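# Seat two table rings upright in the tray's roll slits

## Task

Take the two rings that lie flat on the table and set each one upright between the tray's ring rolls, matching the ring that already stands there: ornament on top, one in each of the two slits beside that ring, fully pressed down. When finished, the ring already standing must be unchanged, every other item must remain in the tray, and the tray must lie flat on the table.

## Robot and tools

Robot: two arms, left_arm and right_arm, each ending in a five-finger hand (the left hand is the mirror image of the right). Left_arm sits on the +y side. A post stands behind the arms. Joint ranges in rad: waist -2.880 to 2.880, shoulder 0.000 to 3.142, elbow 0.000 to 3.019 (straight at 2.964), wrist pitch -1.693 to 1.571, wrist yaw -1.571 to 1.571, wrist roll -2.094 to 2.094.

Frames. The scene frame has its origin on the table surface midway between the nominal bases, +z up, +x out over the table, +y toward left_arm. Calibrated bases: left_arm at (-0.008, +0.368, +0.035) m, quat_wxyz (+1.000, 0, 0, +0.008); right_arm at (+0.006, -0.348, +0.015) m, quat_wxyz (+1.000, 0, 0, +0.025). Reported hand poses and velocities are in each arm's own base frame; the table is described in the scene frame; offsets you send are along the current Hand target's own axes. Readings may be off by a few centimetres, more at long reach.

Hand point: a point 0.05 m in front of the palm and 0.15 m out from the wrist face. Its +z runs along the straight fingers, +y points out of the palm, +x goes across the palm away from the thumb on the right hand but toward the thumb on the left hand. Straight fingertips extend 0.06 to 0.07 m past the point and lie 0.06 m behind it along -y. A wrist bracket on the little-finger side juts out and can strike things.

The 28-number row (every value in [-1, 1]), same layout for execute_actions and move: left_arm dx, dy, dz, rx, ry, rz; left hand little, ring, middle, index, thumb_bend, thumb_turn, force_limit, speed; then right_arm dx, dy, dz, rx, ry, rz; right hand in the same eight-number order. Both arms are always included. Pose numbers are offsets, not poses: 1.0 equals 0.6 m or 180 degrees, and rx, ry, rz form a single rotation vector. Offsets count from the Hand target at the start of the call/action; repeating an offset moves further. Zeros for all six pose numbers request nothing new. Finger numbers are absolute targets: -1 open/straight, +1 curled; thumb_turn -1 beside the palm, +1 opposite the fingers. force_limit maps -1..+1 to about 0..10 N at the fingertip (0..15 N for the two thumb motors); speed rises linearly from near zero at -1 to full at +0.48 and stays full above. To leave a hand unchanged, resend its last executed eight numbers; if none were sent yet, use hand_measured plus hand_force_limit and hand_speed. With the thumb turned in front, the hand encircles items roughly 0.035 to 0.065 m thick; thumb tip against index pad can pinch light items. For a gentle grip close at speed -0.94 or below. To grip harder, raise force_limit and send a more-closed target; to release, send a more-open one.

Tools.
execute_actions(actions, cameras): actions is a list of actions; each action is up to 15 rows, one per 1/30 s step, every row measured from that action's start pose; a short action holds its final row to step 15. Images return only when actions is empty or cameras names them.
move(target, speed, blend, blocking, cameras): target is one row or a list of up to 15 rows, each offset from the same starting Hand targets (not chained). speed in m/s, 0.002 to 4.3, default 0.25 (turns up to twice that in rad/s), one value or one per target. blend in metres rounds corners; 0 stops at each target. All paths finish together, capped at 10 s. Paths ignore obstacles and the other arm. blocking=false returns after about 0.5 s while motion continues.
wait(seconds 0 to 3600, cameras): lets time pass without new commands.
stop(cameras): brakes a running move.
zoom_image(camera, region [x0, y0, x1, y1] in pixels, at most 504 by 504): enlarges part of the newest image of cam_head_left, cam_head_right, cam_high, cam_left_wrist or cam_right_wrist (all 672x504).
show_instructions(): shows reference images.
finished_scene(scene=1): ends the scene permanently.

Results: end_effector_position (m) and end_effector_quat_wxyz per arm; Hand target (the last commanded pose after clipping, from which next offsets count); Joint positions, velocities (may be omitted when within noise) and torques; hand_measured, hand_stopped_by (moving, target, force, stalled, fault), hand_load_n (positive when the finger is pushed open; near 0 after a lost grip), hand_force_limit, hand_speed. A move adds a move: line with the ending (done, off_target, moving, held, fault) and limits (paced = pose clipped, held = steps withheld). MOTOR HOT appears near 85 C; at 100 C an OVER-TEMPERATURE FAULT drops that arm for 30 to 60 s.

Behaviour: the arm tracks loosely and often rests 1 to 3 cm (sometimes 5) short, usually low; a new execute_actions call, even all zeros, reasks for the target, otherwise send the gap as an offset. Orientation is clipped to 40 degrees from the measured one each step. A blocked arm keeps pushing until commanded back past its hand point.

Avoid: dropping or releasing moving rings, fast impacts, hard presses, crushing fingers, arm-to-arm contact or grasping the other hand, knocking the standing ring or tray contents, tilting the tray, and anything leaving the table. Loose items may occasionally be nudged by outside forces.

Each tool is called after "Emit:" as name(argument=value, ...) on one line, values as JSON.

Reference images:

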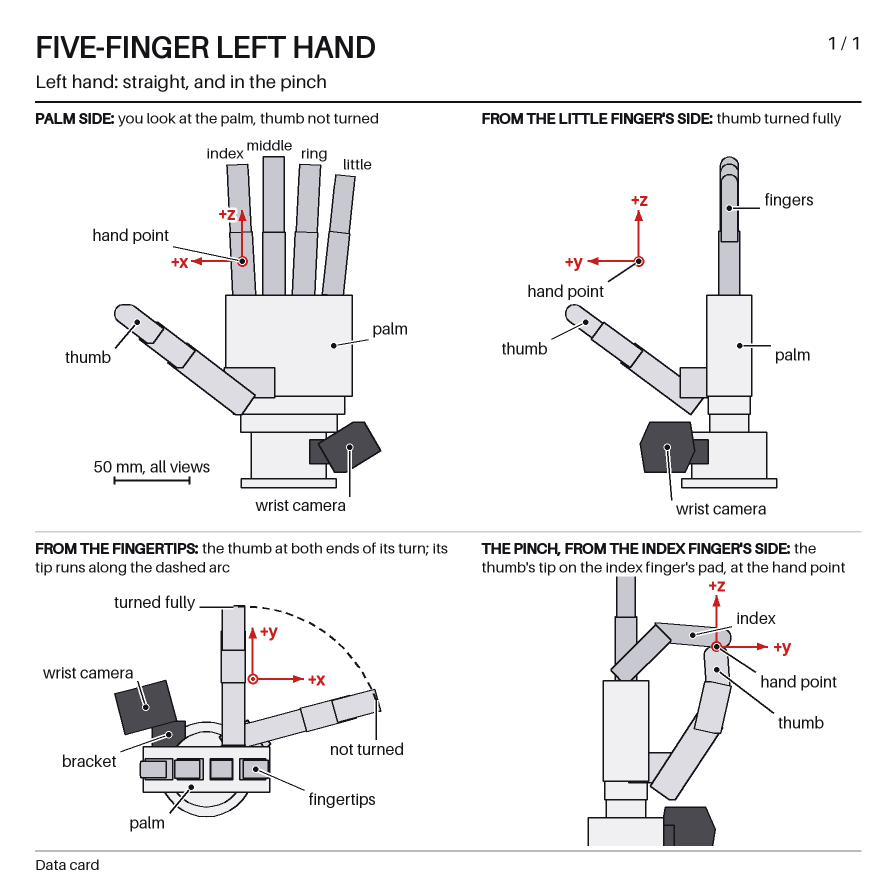

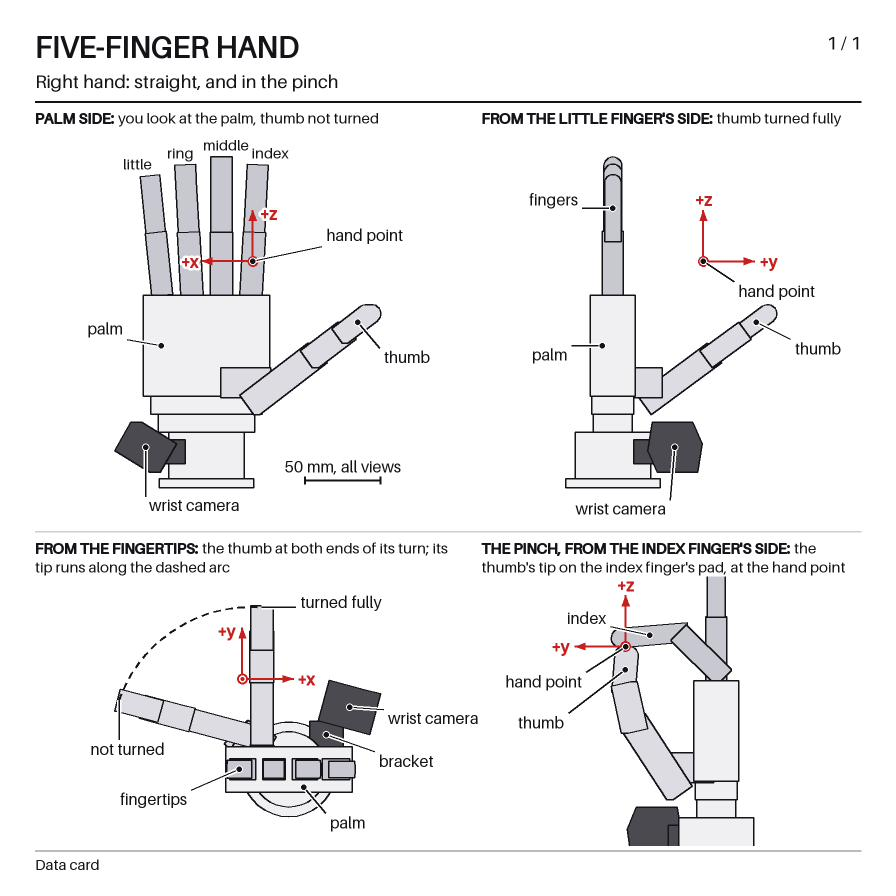

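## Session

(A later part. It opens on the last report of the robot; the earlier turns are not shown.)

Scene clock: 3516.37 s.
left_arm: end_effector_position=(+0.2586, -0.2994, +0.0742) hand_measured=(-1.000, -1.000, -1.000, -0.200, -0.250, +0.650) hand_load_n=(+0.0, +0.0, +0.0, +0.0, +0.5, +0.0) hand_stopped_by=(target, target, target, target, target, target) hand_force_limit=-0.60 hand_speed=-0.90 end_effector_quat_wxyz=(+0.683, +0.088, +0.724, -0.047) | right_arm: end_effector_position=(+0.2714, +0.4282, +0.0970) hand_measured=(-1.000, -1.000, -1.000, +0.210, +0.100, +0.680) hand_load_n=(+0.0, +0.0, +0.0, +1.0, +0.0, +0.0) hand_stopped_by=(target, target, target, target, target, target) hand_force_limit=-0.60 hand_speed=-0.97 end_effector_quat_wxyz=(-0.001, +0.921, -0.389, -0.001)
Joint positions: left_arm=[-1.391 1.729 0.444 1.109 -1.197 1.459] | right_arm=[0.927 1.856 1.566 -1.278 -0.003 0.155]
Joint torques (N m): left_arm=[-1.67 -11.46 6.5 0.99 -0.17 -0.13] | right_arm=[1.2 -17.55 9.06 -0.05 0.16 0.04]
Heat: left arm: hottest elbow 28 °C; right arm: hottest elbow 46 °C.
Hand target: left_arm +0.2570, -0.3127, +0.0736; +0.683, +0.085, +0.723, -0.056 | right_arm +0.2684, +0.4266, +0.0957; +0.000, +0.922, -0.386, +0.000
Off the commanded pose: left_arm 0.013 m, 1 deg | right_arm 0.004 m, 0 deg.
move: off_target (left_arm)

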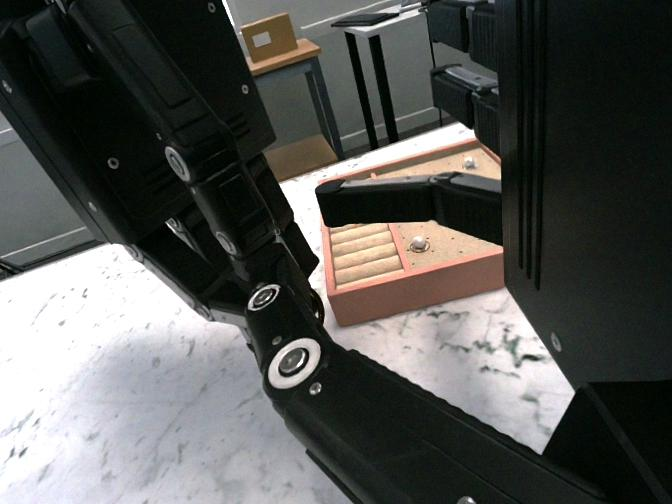

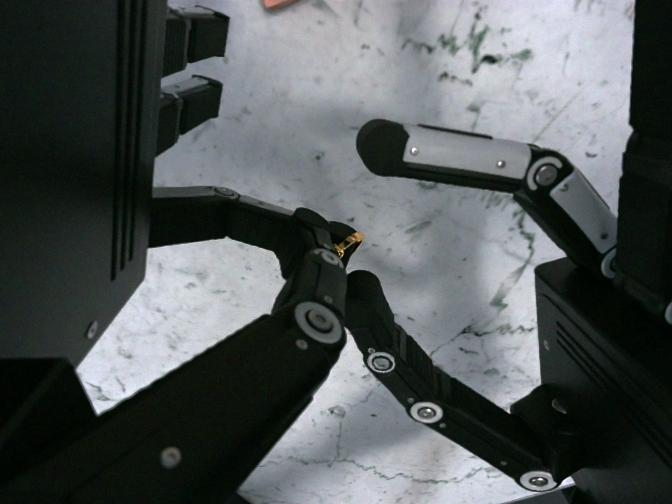

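Emit:
move(target=[[0,-0.1237,-0.0493,0,0,0,-1,-1,-1,-0.2,-0.25,0.65,-0.6,-0.9,0,0,0,0,0,0,-1,-1,-1,0.21,0.10,0.68,-0.6,-0.97]], speed=0.05, cameras=["cam_left_wrist","cam_right_wrist"])

Emit:
zoom_image(camera="cam_right_wrist", region=[305, 205, 385, 285])

Emit:
zoom_image(camera="cam_left_wrist", region=[150, 200, 310, 320])

Scene clock: 3520.10 s.
left_arm: end_effector_position=(+0.2165, -0.3656, +0.0729) hand_measured=(-1.000, -1.000, -1.000, -0.200, -0.250, +0.650) hand_load_n=(+0.0, +0.0, +0.0, +0.0, +0.0, +0.0) hand_stopped_by=(target, target, target, target, target, target) hand_force_limit=-0.60 hand_speed=-0.90 end_effector_quat_wxyz=(+0.683, +0.089, +0.723, -0.047) | right_arm: end_effector_position=(+0.2714, +0.4282, +0.0970) hand_measured=(-1.000, -1.000, -1.000, +0.210, +0.100, +0.680) hand_load_n=(+0.0, +0.0, +0.0, +1.0, +0.0, +0.0) hand_stopped_by=(target, target, target, target, target, target) hand_force_limit=-0.60 hand_speed=-0.97 end_effector_quat_wxyz=(-0.001, +0.921, -0.389, -0.001)
Joint positions: left_arm=[-1.528 1.794 0.618 0.913 -1.329 1.368] | right_arm=[0.927 1.856 1.566 -1.278 -0.003 0.155]
Joint torques (N m): left_arm=[-2.02 -13.68 7.9 1.09 -0.18 -0.06] | right_arm=[1.49 -17.49 9.1 -0.02 0.15 -0.02]
Heat: left arm: hottest elbow 29 °C; right arm: hottest elbow 46 °C.
Hand target: left_arm +0.2133, -0.3795, +0.0729; +0.683, +0.085, +0.723, -0.056 | right_arm +0.2684, +0.4266, +0.0957; +0.000, +0.922, -0.386, +0.000
Off the commanded pose: left_arm 0.014 m, 1 deg | right_arm 0.004 m, 0 deg.
move: off_target (left_arm)

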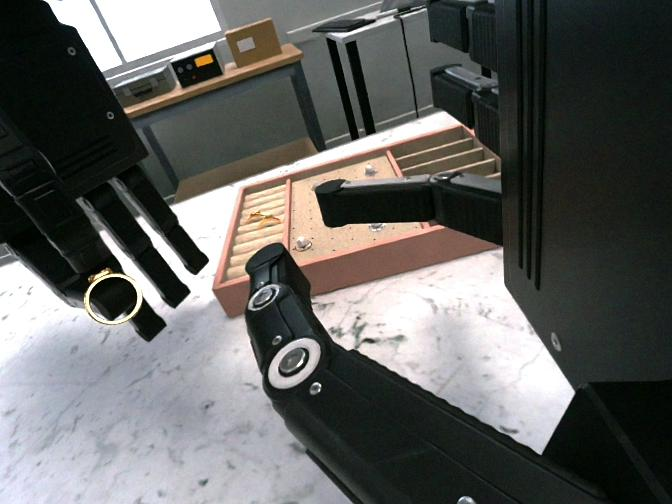

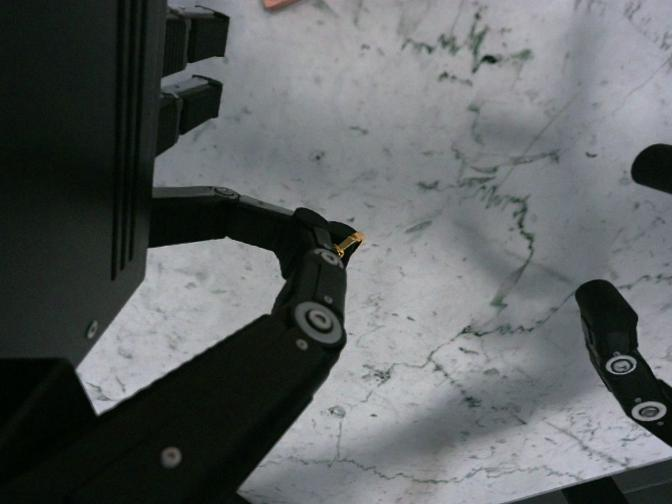

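Scaled by 6.300.

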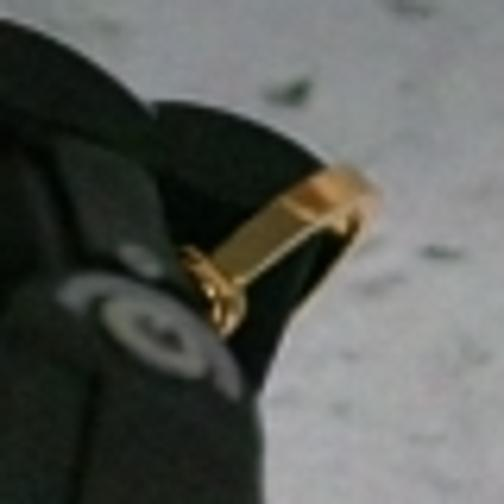

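Scaled by 3.150.

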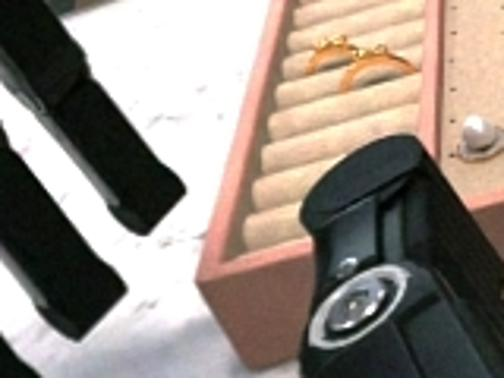

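Emit:
execute_actions(actions=[[[0,0,0,0,0,0,-1,-1,-1,-0.2,-0.25,0.65,-0.6,-0.9,0,0,0,0,0,0,0.15,0.15,0.15,0.21,0.10,0.68,-0.6,-0.6]]], cameras=["cam_left_wrist","cam_right_wrist"])

Emit:
zoom_image(camera="cam_right_wrist", region=[305, 205, 385, 285])

Emit:
zoom_image(camera="cam_left_wrist", region=[40, 240, 200, 360])

Scene clock: 3527.50 s.
left_arm: end_effector_position=(+0.2165, -0.3655, +0.0725) hand_measured=(-1.000, -1.000, -1.000, -0.200, -0.250, +0.650) hand_load_n=(+0.0, +0.0, +0.0, +0.0, +0.0, +0.0) hand_stopped_by=(target, target, target, target, target, target) hand_force_limit=-0.60 hand_speed=-0.90 end_effector_quat_wxyz=(+0.683, +0.089, +0.724, -0.047) | right_arm: end_effector_position=(+0.2714, +0.4282, +0.0970) hand_measured=(+0.150, +0.150, +0.150, +0.210, +0.100, +0.680) hand_load_n=(+0.0, +0.0, +0.0, +1.5, +0.0, +0.0) hand_stopped_by=(target, target, target, target, target, target) hand_force_limit=-0.60 hand_speed=-0.60 end_effector_quat_wxyz=(-0.001, +0.921, -0.389, -0.001)
Joint positions: left_arm=[-1.528 1.794 0.618 0.909 -1.329 1.364] | right_arm=[0.927 1.856 1.566 -1.278 -0.003 0.155]
Joint torques (N m): left_arm=[-2.14 -13.8 7.77 0.65 -0.24 -0.08] | right_arm=[0.97 -17.67 9.14 0.05 0.13 0.01]
Heat: left arm: hottest elbow 30 °C; right arm: hottest elbow 46 °C.
Hand target: left_arm +0.2133, -0.3795, +0.0729; +0.683, +0.085, +0.724, -0.056 | right_arm +0.2684, +0.4266, +0.0957; +0.000, +0.922, -0.386, +0.000
Off the commanded pose: left_arm 0.014 m, 1 deg | right_arm 0.004 m, 0 deg.

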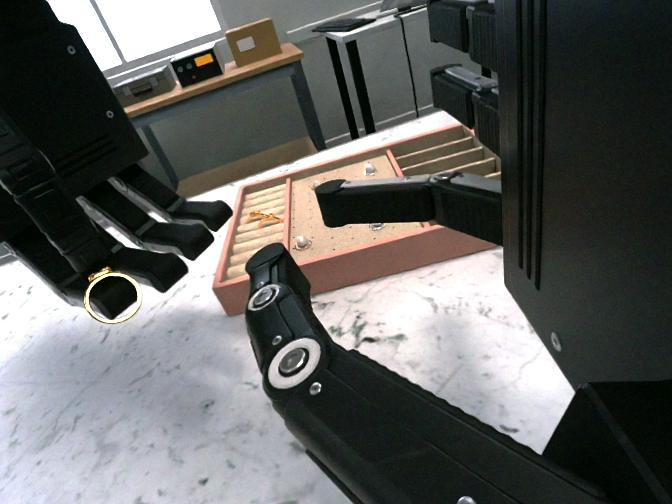

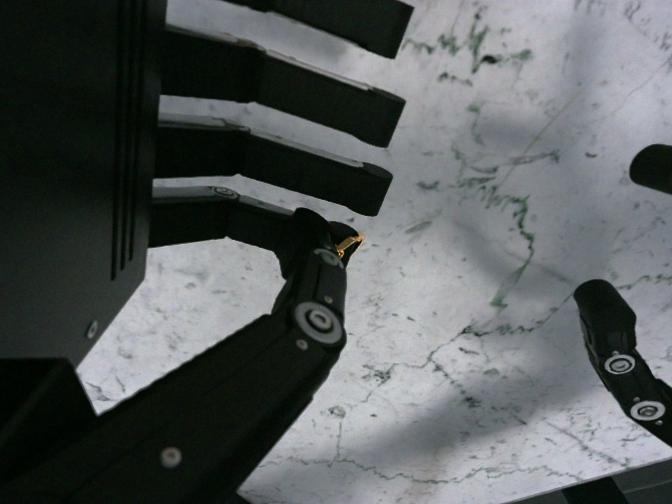

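Scaled by 6.300.

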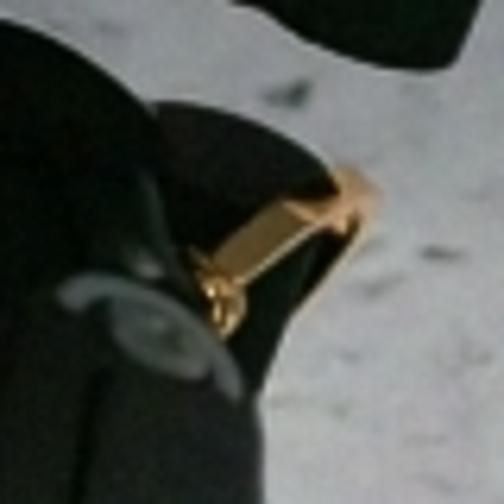

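Scaled by 3.150.

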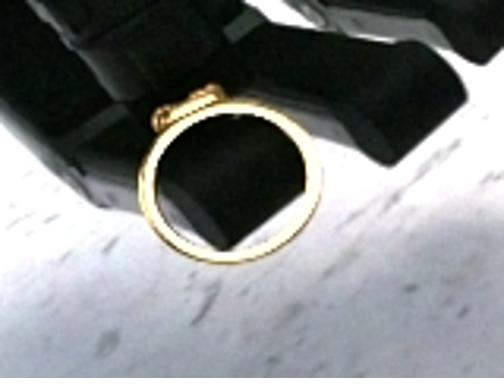

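Emit:
move(target=[[0,0,0,0,0,0,-1,-1,-1,-0.2,-0.25,0.65,-0.6,-0.9,0,0,0.05,0,0,0,0.15,0.15,0.15,0.21,0.10,0.68,-0.6,-0.6]], speed=0.03, cameras=["cam_left_wrist","cam_right_wrist"])

Emit:
zoom_image(camera="cam_right_wrist", region=[305, 205, 385, 285])

Emit:
zoom_image(camera="cam_left_wrist", region=[40, 270, 200, 390])

Scene clock: 3531.43 s.
left_arm: end_effector_position=(+0.2165, -0.3655, +0.0725) hand_measured=(-1.000, -1.000, -1.000, -0.200, -0.250, +0.650) hand_load_n=(+0.0, +0.0, +0.0, +0.0, +0.0, +0.0) hand_stopped_by=(target, target, target, target, target, target) hand_force_limit=-0.60 hand_speed=-0.90 end_effector_quat_wxyz=(+0.683, +0.089, +0.724, -0.047) | right_arm: end_effector_position=(+0.2716, +0.4284, +0.0795) hand_measured=(+0.150, +0.150, +0.150, +0.210, +0.100, +0.680) hand_load_n=(+0.0, +0.0, +0.0, +1.0, +0.0, +0.0) hand_stopped_by=(target, target, target, target, target, target) hand_force_limit=-0.60 hand_speed=-0.60 end_effector_quat_wxyz=(-0.011, +0.921, -0.389, +0.001)
Joint positions: left_arm=[-1.528 1.794 0.618 0.909 -1.329 1.364] | right_arm=[0.927 1.856 1.52 -1.212 -0.003 0.155]
Joint torques (N m): left_arm=[-1.55 -13.16 8.03 0.88 -0.31 -0.09] | right_arm=[1.08 -14.92 8.9 0.14 0.12 0.03]
Heat: left arm: hottest elbow 30 °C; right arm: hottest elbow 45 °C.
Hand target: left_arm +0.2133, -0.3795, +0.0729; +0.683, +0.085, +0.724, -0.056 | right_arm +0.2683, +0.4265, +0.0657; +0.000, +0.922, -0.386, +0.000
Off the commanded pose: left_arm 0.014 m, 1 deg | right_arm 0.014 m, 1 deg.
move: off_target (right_arm)

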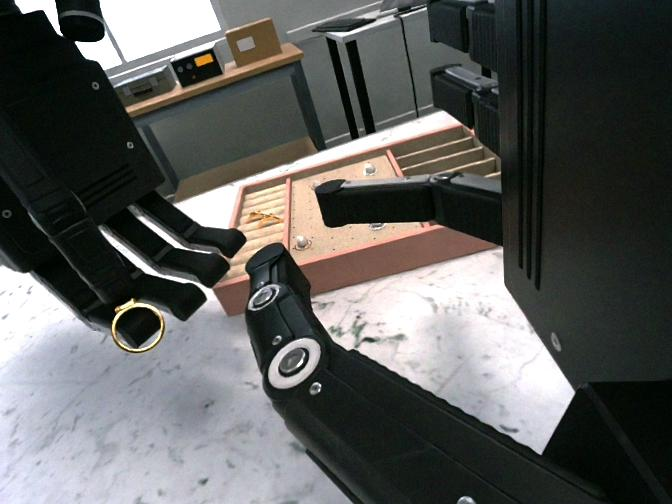

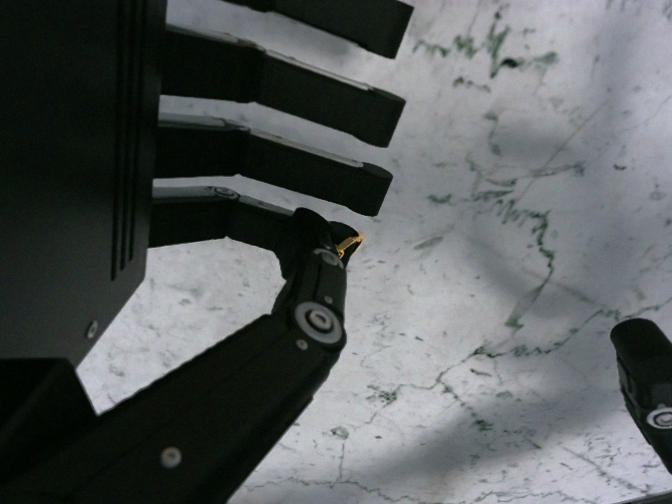

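Scaled by 6.300.

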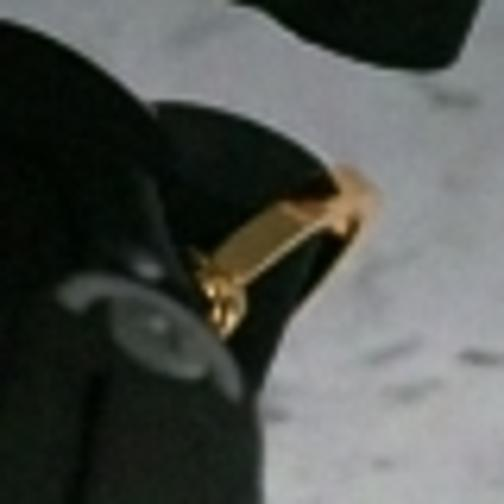

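Scaled by 3.150.

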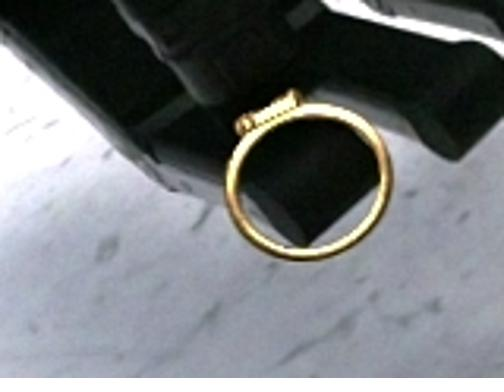

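Emit:
move(target=[[0,0,0,0,0,0,-1,-1,-1,-0.2,-0.25,0.65,-0.6,-0.9,0,0,0.05,0,0,0,0.15,0.15,0.15,0.21,0.10,0.68,-0.6,-0.6]], speed=0.03, cameras=["cam_left_wrist","cam_right_wrist"])

Emit:
zoom_image(camera="cam_left_wrist", region=[60, 290, 220, 410])

Scene clock: 3536.00 s.
left_arm: end_effector_position=(+0.2165, -0.3655, +0.0725) hand_measured=(-1.000, -1.000, -1.000, -0.200, -0.250, +0.650) hand_load_n=(+0.0, +0.0, +0.0, +0.0, +0.0, +0.0) hand_stopped_by=(target, target, target, target, target, target) hand_force_limit=-0.60 hand_speed=-0.90 end_effector_quat_wxyz=(+0.683, +0.089, +0.724, -0.047) | right_arm: end_effector_position=(+0.2722, +0.4292, +0.0538) hand_measured=(+0.150, +0.150, +0.150, +0.210, +0.100, +0.680) hand_load_n=(+0.0, +0.0, +0.0, +1.0, +0.0, +0.0) hand_stopped_by=(target, target, target, target, target, target) hand_force_limit=-0.60 hand_speed=-0.60 end_effector_quat_wxyz=(-0.015, +0.921, -0.389, +0.002)
Joint positions: left_arm=[-1.528 1.794 0.618 0.909 -1.329 1.364] | right_arm=[0.927 1.877 1.48 -1.143 -0.003 0.155]
Joint torques (N m): left_arm=[-2.2 -12.81 7.76 0.65 -0.28 -0.09] | right_arm=[1.32 -14.15 8.77 0.14 0.12 0.01]
Heat: left arm: hottest elbow 31 °C; right arm: hottest elbow 45 °C.
Hand target: left_arm +0.2133, -0.3795, +0.0729; +0.683, +0.085, +0.724, -0.056 | right_arm +0.2684, +0.4266, +0.0357; +0.000, +0.922, -0.386, +0.000
Off the commanded pose: left_arm 0.014 m, 1 deg | right_arm 0.019 m, 2 deg.
move: off_target (right_arm)

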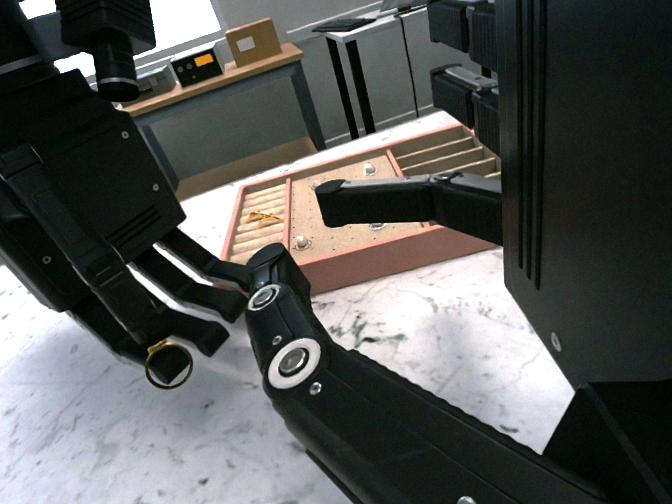

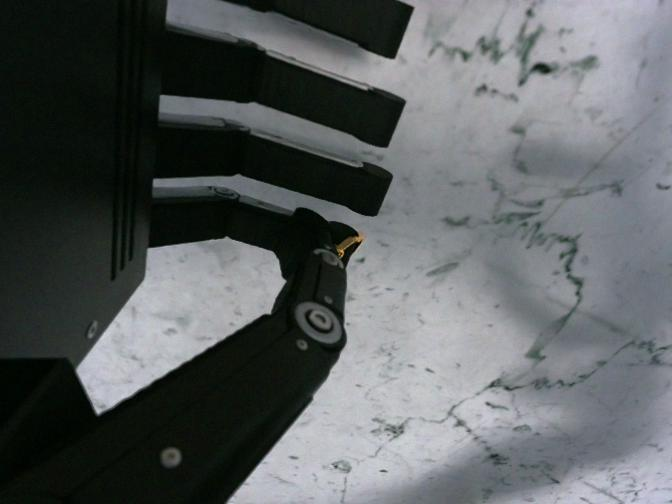

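Scaled by 3.150.

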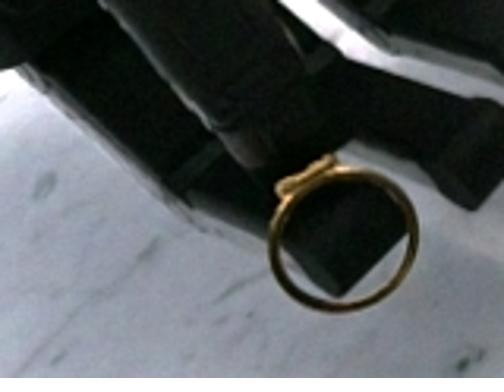

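Emit:
move(target=[[0,0,0,0,0,0,-1,-1,-1,-0.2,-0.25,0.65,-0.6,-0.9,0,0,0.02,0,0,0,0.15,0.15,0.15,0.21,0.10,0.68,-0.6,-0.6]], speed=0.02, cameras=["cam_left_wrist","cam_right_wrist"])

Emit:
zoom_image(camera="cam_left_wrist", region=[60, 290, 220, 410])

Scene clock: 3538.33 s.
left_arm: end_effector_position=(+0.2165, -0.3655, +0.0725) hand_measured=(-1.000, -1.000, -1.000, -0.200, -0.250, +0.650) hand_load_n=(+0.0, +0.0, +0.0, +0.0, +0.0, +0.0) hand_stopped_by=(target, target, target, target, target, target) hand_force_limit=-0.60 hand_speed=-0.90 end_effector_quat_wxyz=(+0.683, +0.089, +0.724, -0.047) | right_arm: end_effector_position=(+0.2728, +0.4299, +0.0471) hand_measured=(+0.150, +0.150, +0.150, +0.210, +0.100, +0.680) hand_load_n=(-1.0, +0.0, +0.0, +1.0, +0.0, +0.0) hand_stopped_by=(target, target, target, target, target, target) hand_force_limit=-0.60 hand_speed=-0.60 end_effector_quat_wxyz=(-0.017, +0.921, -0.389, +0.003)
Joint positions: left_arm=[-1.528 1.794 0.618 0.909 -1.329 1.364] | right_arm=[0.927 1.883 1.471 -1.123 -0.002 0.155]
Joint torques (N m): left_arm=[-1.26 -13.1 7.92 0.65 -0.25 -0.13] | right_arm=[1.44 -14.1 8.1 0.54 0.12 -0.01]
Heat: left arm: hottest elbow 31 °C; right arm: hottest elbow 45 °C.
Hand target: left_arm +0.2133, -0.3795, +0.0729; +0.683, +0.085, +0.724, -0.056 | right_arm +0.2684, +0.4265, +0.0236; +0.000, +0.922, -0.386, +0.000
Off the commanded pose: left_arm 0.014 m, 1 deg | right_arm 0.024 m, 2 deg.
move: off_target (right_arm)

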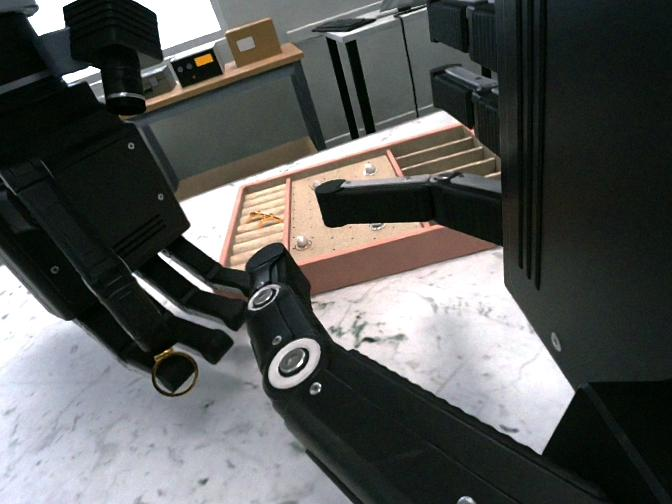

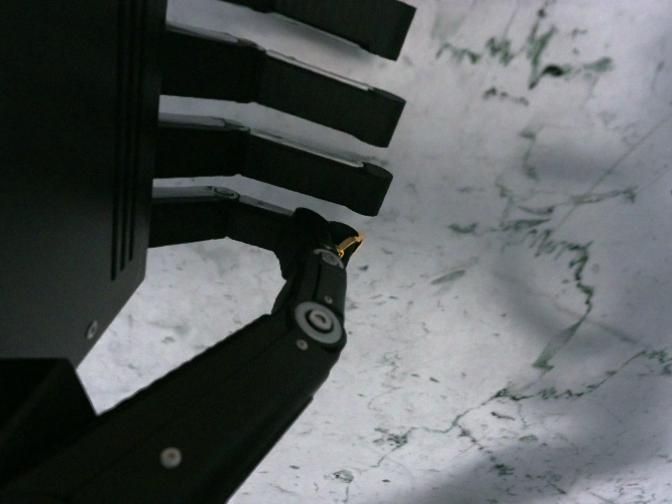

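Scaled by 3.150.

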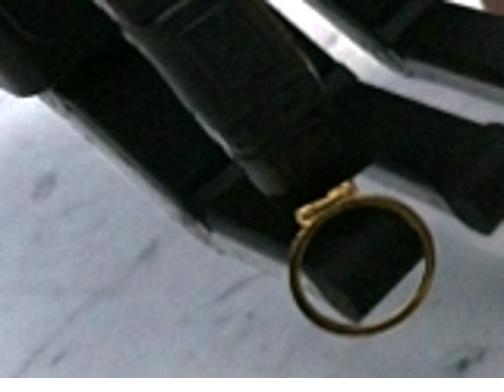

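Emit:
move(target=[[0,0,0,0,0,0,-1,-1,-1,-0.2,-0.25,0.65,-0.6,-0.9,0,0,0.015,0,0,0,0.15,0.15,0.15,0.21,0.10,0.68,-0.6,-0.6]], speed=0.02, cameras=["cam_left_wrist"])

Emit:
zoom_image(camera="cam_left_wrist", region=[80, 290, 280, 440])

Scene clock: 3540.87 s.
left_arm: end_effector_position=(+0.2165, -0.3655, +0.0725) hand_measured=(-1.000, -1.000, -1.000, -0.200, -0.250, +0.650) hand_load_n=(+0.0, +0.0, +0.0, +0.0, +0.0, +0.5) hand_stopped_by=(target, target, target, target, target, target) hand_force_limit=-0.60 hand_speed=-0.90 end_effector_quat_wxyz=(+0.683, +0.089, +0.724, -0.047) | right_arm: end_effector_position=(+0.2728, +0.4297, +0.0456) hand_measured=(+0.150, +0.150, +0.150, +0.210, +0.100, +0.680) hand_load_n=(-2.5, +0.0, +0.0, +1.5, -0.5, +0.0) hand_stopped_by=(target, target, target, target, target, target) hand_force_limit=-0.60 hand_speed=-0.60 end_effector_quat_wxyz=(-0.018, +0.921, -0.389, +0.004)
Joint positions: left_arm=[-1.528 1.794 0.618 0.909 -1.329 1.364] | right_arm=[0.927 1.883 1.467 -1.117 -0.002 0.155]
Joint torques (N m): left_arm=[-2.32 -13.33 7.87 0.77 -0.23 -0.11] | right_arm=[1.26 -13.63 7.51 0.98 0.14 0.02]
Heat: left arm: hottest elbow 31 °C; right arm: hottest elbow 45 °C.
Hand target: left_arm +0.2133, -0.3795, +0.0729; +0.683, +0.085, +0.724, -0.056 | right_arm +0.2683, +0.4265, +0.0147; +0.000, +0.922, -0.386, +0.000
Off the commanded pose: left_arm 0.014 m, 1 deg | right_arm 0.031 m, 2 deg.
move: off_target (right_arm)

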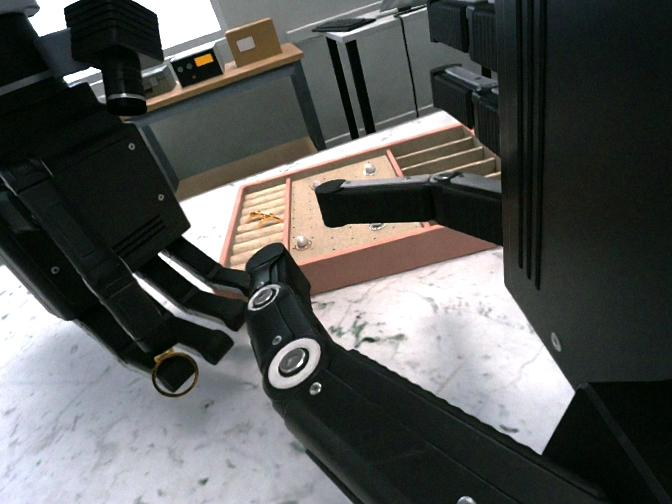

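Scaled by 2.520.

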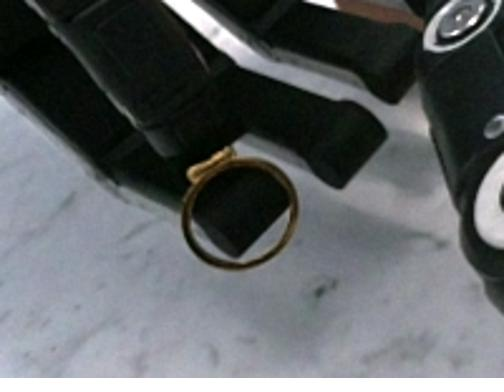

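Emit:
move(target=[[0,0,0,0,0,0,-1,-1,-1,-0.2,-0.25,0.65,-0.6,-0.9,0,0,-0.035,0,0,0,0.15,0.15,0.15,0.21,0.10,0.68,-0.6,-0.6],[0,0,0,0,0,0,-1,-1,-1,-0.2,-0.25,0.65,-0.6,-0.9,0,0,-0.035,0,0,0,0.7,0.7,0.7,0.21,0.10,0.68,-0.6,-0.6]], speed=0.03, cameras=["cam_left_wrist","cam_right_wrist"])

Emit:
zoom_image(camera="cam_left_wrist", region=[80, 270, 280, 420])

Scene clock: 3544.53 s.
left_arm: end_effector_position=(+0.2165, -0.3655, +0.0725) hand_measured=(-1.000, -1.000, -1.000, -0.200, -0.250, +0.650) hand_load_n=(+0.0, +0.0, +0.0, +0.0, +0.0, +0.5) hand_stopped_by=(target, target, target, target, target, target) hand_force_limit=-0.60 hand_speed=-0.90 end_effector_quat_wxyz=(+0.683, +0.089, +0.724, -0.047) | right_arm: end_effector_position=(+0.2714, +0.4277, +0.0460) hand_measured=(+0.700, +0.700, +0.700, +0.210, +0.100, +0.680) hand_load_n=(+0.5, +0.0, +0.0, +1.5, +0.0, +0.0) hand_stopped_by=(target, target, target, target, target, target) hand_force_limit=-0.60 hand_speed=-0.60 end_effector_quat_wxyz=(-0.014, +0.921, -0.389, +0.003)
Joint positions: left_arm=[-1.528 1.794 0.618 0.909 -1.329 1.364] | right_arm=[0.927 1.883 1.467 -1.126 -0.001 0.155]
Joint torques (N m): left_arm=[-1.61 -12.69 7.9 0.77 -0.24 -0.07] | right_arm=[0.91 -14.92 9.87 -0.43 0.11 0.01]
Heat: left arm: hottest elbow 31 °C; right arm: hottest elbow 45 °C.
Hand target: left_arm +0.2133, -0.3795, +0.0729; +0.683, +0.085, +0.724, -0.056 | right_arm +0.2684, +0.4266, +0.0357; +0.000, +0.922, -0.386, +0.000
Off the commanded pose: left_arm 0.014 m, 1 deg | right_arm 0.011 m, 2 deg.
move: off_target (right_arm); target 2's new numbers were sent with right_arm's hand 0.011 m and 2 deg from that target

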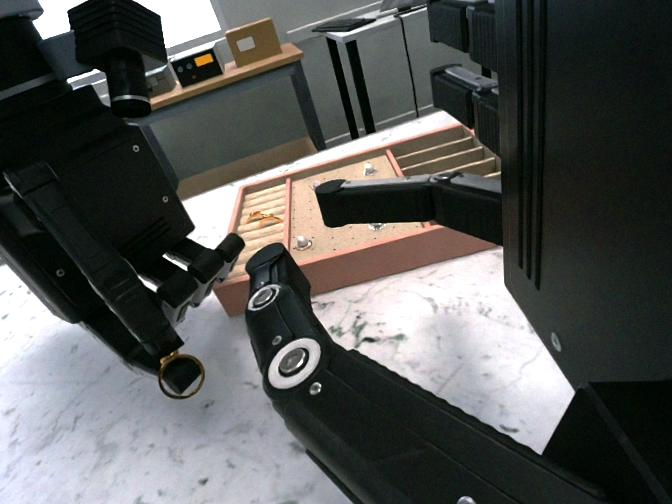

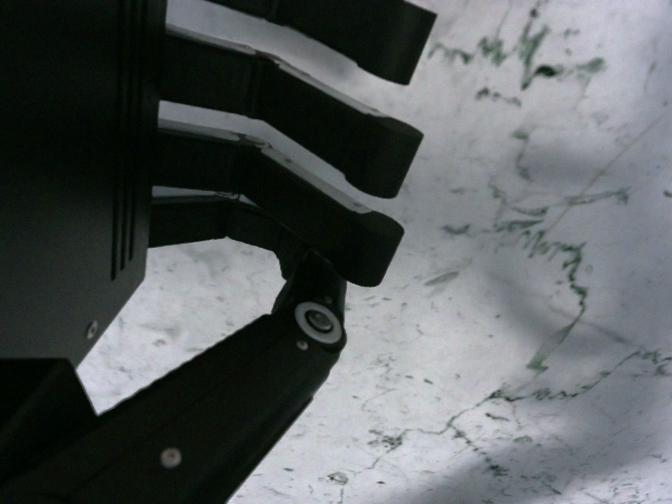

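Scaled by 2.520.

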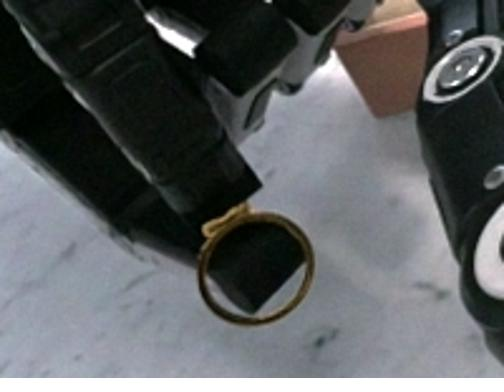

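Emit:
move(target=[[0,0,0,0,0,0,-1,-1,-1,-0.2,-0.25,0.65,-0.6,-0.9,0,0,0.035,0,0,0,0.7,0.7,0.7,0.21,0.10,0.68,-0.6,-0.6]], speed=0.02, cameras=["cam_left_wrist"])

Emit:
zoom_image(camera="cam_left_wrist", region=[80, 290, 280, 440])

Scene clock: 3546.97 s.
left_arm: end_effector_position=(+0.2165, -0.3655, +0.0725) hand_measured=(-1.000, -1.000, -1.000, -0.200, -0.250, +0.650) hand_load_n=(+0.0, +0.0, +0.0, +0.0, +0.0, +0.0) hand_stopped_by=(target, target, target, target, target, target) hand_force_limit=-0.60 hand_speed=-0.90 end_effector_quat_wxyz=(+0.683, +0.089, +0.724, -0.047) | right_arm: end_effector_position=(+0.2732, +0.4301, +0.0371) hand_measured=(+0.700, +0.700, +0.700, +0.210, +0.100, +0.680) hand_load_n=(-0.5, +0.0, +0.0, +1.0, +0.0, +0.0) hand_stopped_by=(target, target, target, target, target, target) hand_force_limit=-0.60 hand_speed=-0.60 end_effector_quat_wxyz=(-0.017, +0.921, -0.389, +0.004)
Joint positions: left_arm=[-1.528 1.794 0.618 0.909 -1.329 1.364] | right_arm=[0.927 1.895 1.46 -1.101 -0.001 0.155]
Joint torques (N m): left_arm=[-2.08 -13.63 7.92 0.57 -0.22 -0.07] | right_arm=[1.14 -14.21 8.18 0.4 0.1 0.02]
Heat: left arm: hottest elbow 32 °C; right arm: hottest elbow 46 °C.
Hand target: left_arm +0.2133, -0.3795, +0.0729; +0.683, +0.085, +0.724, -0.056 | right_arm +0.2683, +0.4266, +0.0146; +0.000, +0.922, -0.386, +0.000
Off the commanded pose: left_arm 0.014 m, 1 deg | right_arm 0.023 m, 2 deg.
move: off_target (right_arm)

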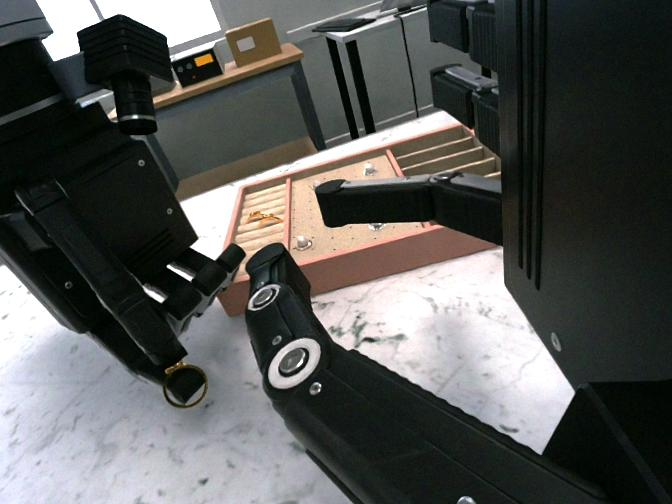

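Scaled by 2.520.

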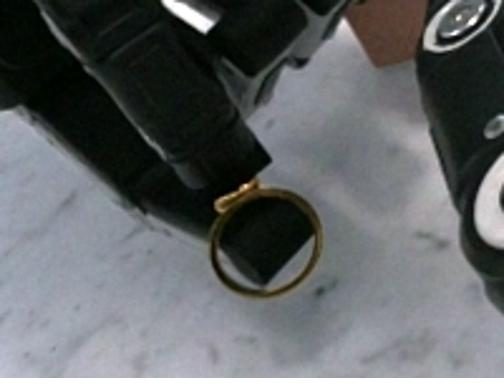

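Emit:
move(target=[[0,0,0,0,0,0,-1,-1,-1,-0.2,-0.25,0.65,-0.6,-0.9,0,0,0.0183,0,0,0,0.7,0.7,0.7,0.21,0.10,0.68,-0.6,-0.6]], speed=0.02, cameras=["cam_left_wrist","cam_right_wrist"])

Emit:
zoom_image(camera="cam_left_wrist", region=[120, 320, 260, 440])

Scene clock: 3549.17 s.
left_arm: end_effector_position=(+0.2165, -0.3655, +0.0725) hand_measured=(-1.000, -1.000, -1.000, -0.200, -0.250, +0.650) hand_load_n=(+0.0, +0.0, +0.0, +0.0, +0.5, +0.0) hand_stopped_by=(target, target, target, target, target, target) hand_force_limit=-0.60 hand_speed=-0.90 end_effector_quat_wxyz=(+0.683, +0.089, +0.724, -0.047) | right_arm: end_effector_position=(+0.2733, +0.4299, +0.0353) hand_measured=(+0.700, +0.700, +0.700, +0.210, +0.100, +0.680) hand_load_n=(-3.0, +0.0, +0.0, +1.0, +0.0, +0.0) hand_stopped_by=(target, target, target, target, target, target) hand_force_limit=-0.60 hand_speed=-0.60 end_effector_quat_wxyz=(-0.018, +0.921, -0.389, +0.004)
Joint positions: left_arm=[-1.528 1.794 0.618 0.909 -1.329 1.364] | right_arm=[0.927 1.895 1.455 -1.094 -0.001 0.155]
Joint torques (N m): left_arm=[-2.02 -13.39 7.92 0.75 -0.3 -0.07] | right_arm=[1.2 -13.63 7.41 1.11 0.05 0.05]
Heat: left arm: hottest elbow 32 °C; right arm: hottest elbow 46 °C.
Hand target: left_arm +0.2133, -0.3795, +0.0729; +0.683, +0.085, +0.724, -0.056 | right_arm +0.2684, +0.4266, +0.0036; +0.000, +0.922, -0.386, +0.000
Off the commanded pose: left_arm 0.014 m, 1 deg | right_arm 0.032 m, 2 deg.
move: off_target (right_arm)

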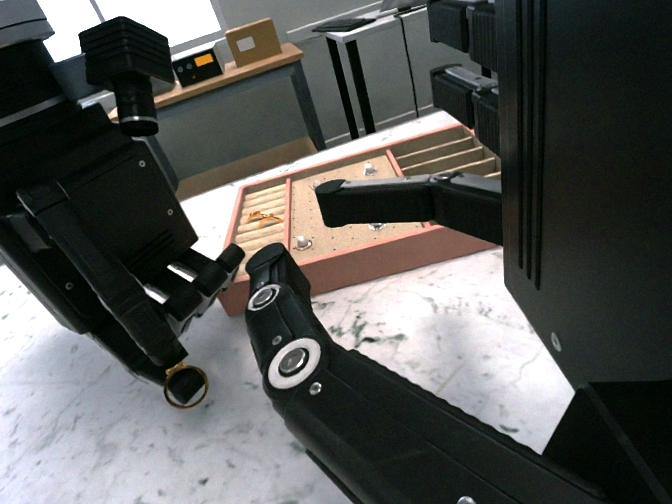

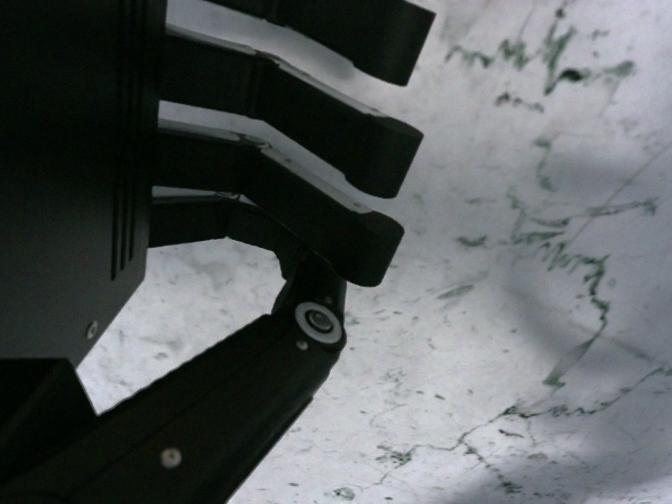

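Scaled by 3.600.

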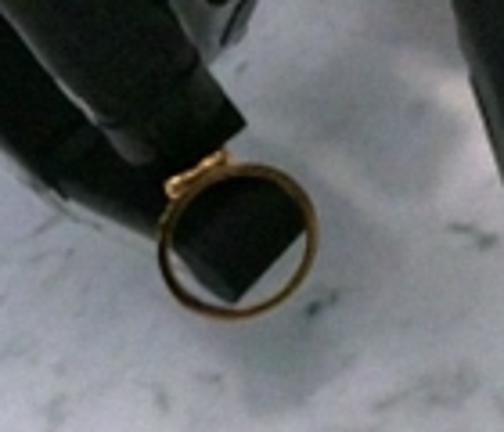

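Emit:
move(target=[[0,0,0,0,0,0,-1,-1,-1,-0.2,-0.25,0.65,-0.6,-0.9,0,0,-0.02,0,0,0,0.7,0.7,0.7,0.21,0.10,0.68,-0.6,-0.6],[0,0,0,0,0,0,-1,-1,-1,-0.2,-0.25,0.65,-0.6,-0.9,0,0,-0.02,0,0,0,1,1,0.95,0.21,0.10,0.68,-0.6,-0.6],[0,0,0,0,0,0,-1,-1,-1,-0.2,-0.25,0.65,-0.6,-0.9,0,0,0.01,0,0,0,1,1,0.95,0.21,0.10,0.68,-0.6,-0.6]], speed=0.03, cameras=["cam_left_wrist","cam_right_wrist"])

Emit:
zoom_image(camera="cam_left_wrist", region=[120, 320, 260, 440])

Scene clock: 3553.20 s.
left_arm: end_effector_position=(+0.2165, -0.3655, +0.0725) hand_measured=(-1.000, -1.000, -1.000, -0.200, -0.250, +0.650) hand_load_n=(+0.0, +0.0, +0.0, +0.0, +0.0, +0.0) hand_stopped_by=(target, target, target, target, target, target) hand_force_limit=-0.60 hand_speed=-0.90 end_effector_quat_wxyz=(+0.683, +0.089, +0.724, -0.047) | right_arm: end_effector_position=(+0.2739, +0.4305, +0.0293) hand_measured=(+1.000, +1.000, +0.950, +0.210, +0.100, +0.680) hand_load_n=(-2.0, +0.0, +0.5, +1.5, +0.0, +0.0) hand_stopped_by=(target, target, target, target, target, target) hand_force_limit=-0.60 hand_speed=-0.60 end_effector_quat_wxyz=(-0.019, +0.921, -0.389, +0.005)
Joint positions: left_arm=[-1.528 1.794 0.618 0.909 -1.329 1.364] | right_arm=[0.927 1.903 1.45 -1.079 0 0.155]
Joint torques (N m): left_arm=[-1.2 -13.22 7.92 0.81 -0.22 -0.14] | right_arm=[1.44 -13.04 7.38 0.9 0.02 0.03]
Heat: left arm: hottest elbow 32 °C; right arm: hottest elbow 46 °C.
Hand target: left_arm +0.2133, -0.3795, +0.0729; +0.683, +0.085, +0.724, -0.056 | right_arm +0.2683, +0.4265, -0.0024; +0.000, +0.922, -0.386, +0.000
Off the commanded pose: left_arm 0.014 m, 1 deg | right_arm 0.032 m, 2 deg.
move: off_target (right_arm); target 2's new numbers were sent with right_arm's hand 0.021 m and 2 deg from that target

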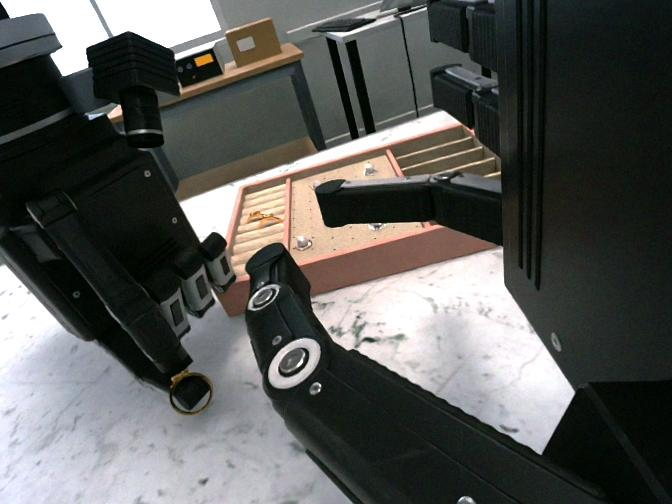

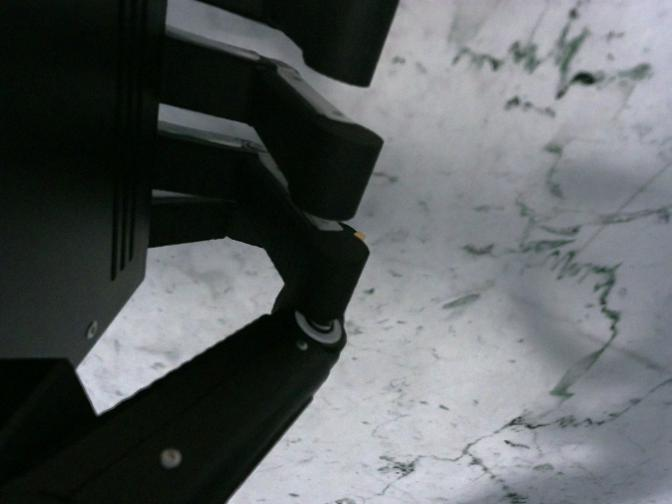

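Scaled by 3.600.

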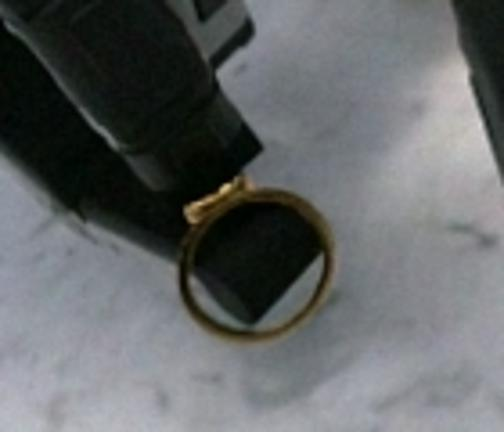

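Emit:
move(target=[[0,0,0,0,0,0,-1,-1,-1,-0.2,-0.25,0.65,-0.6,-0.9,0,0,-0.01,0,0.05,0,1,1,0.95,0.21,0.10,0.68,-0.6,-0.6]], speed=0.05, cameras=["cam_left_wrist","cam_right_wrist"])

Emit:
zoom_image(camera="cam_left_wrist", region=[120, 320, 260, 440])

Scene clock: 3557.23 s.
left_arm: end_effector_position=(+0.2165, -0.3655, +0.0725) hand_measured=(-1.000, -1.000, -1.000, -0.200, -0.250, +0.650) hand_load_n=(+0.0, +0.0, +0.0, +0.0, +0.0, +0.0) hand_stopped_by=(target, target, target, target, target, target) hand_force_limit=-0.60 hand_speed=-0.90 end_effector_quat_wxyz=(+0.683, +0.089, +0.724, -0.047) | right_arm: end_effector_position=(+0.2720, +0.4251, +0.0209) hand_measured=(+1.000, +1.000, +0.950, +0.210, +0.100, +0.680) hand_load_n=(-1.0, +0.0, +0.0, +1.0, +0.0, +0.5) hand_stopped_by=(target, target, target, target, target, target) hand_force_limit=-0.60 hand_speed=-0.60 end_effector_quat_wxyz=(+0.010, +0.920, -0.385, +0.075)
Joint positions: left_arm=[-1.528 1.794 0.618 0.909 -1.329 1.364] | right_arm=[0.978 1.913 1.45 -1.097 0.151 0.199]
Joint torques (N m): left_arm=[-2.32 -13.39 7.92 0.8 -0.25 -0.09] | right_arm=[0.97 -13.92 10.69 -0.57 0.27 0.11]
Heat: left arm: hottest elbow 32 °C; right arm: hottest elbow 46 °C.
Hand target: left_arm +0.2133, -0.3795, +0.0729; +0.683, +0.085, +0.724, -0.056 | right_arm +0.2685, +0.4265, +0.0037; +0.030, +0.919, -0.385, +0.072
Off the commanded pose: left_arm 0.014 m, 1 deg | right_arm 0.018 m, 2 deg.
move: off_target (right_arm)

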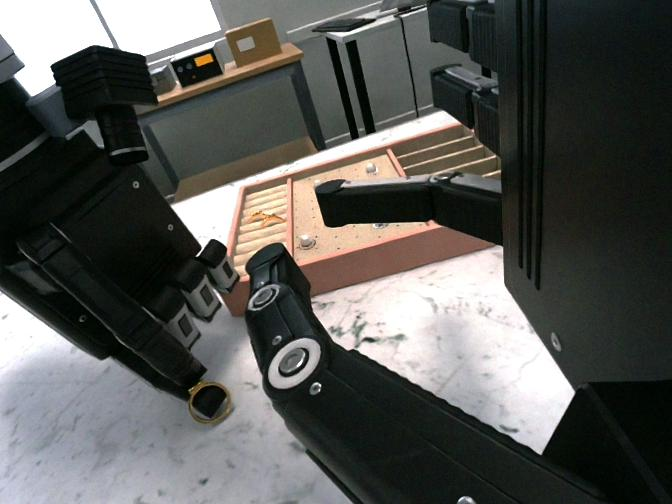

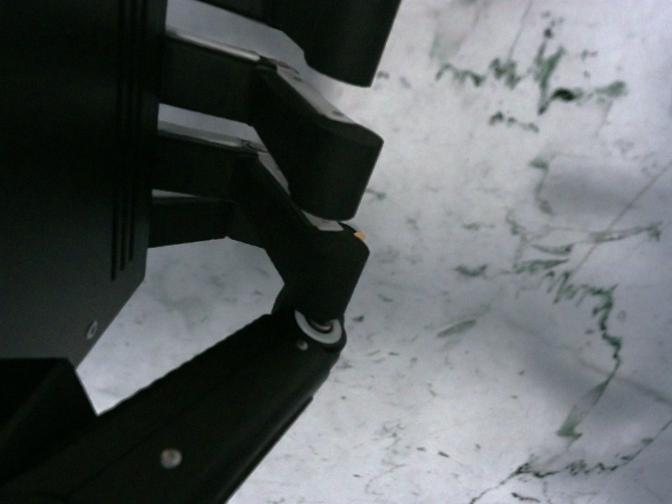

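Scaled by 3.600.

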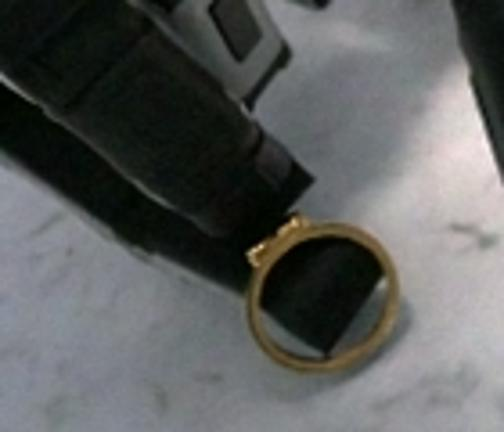

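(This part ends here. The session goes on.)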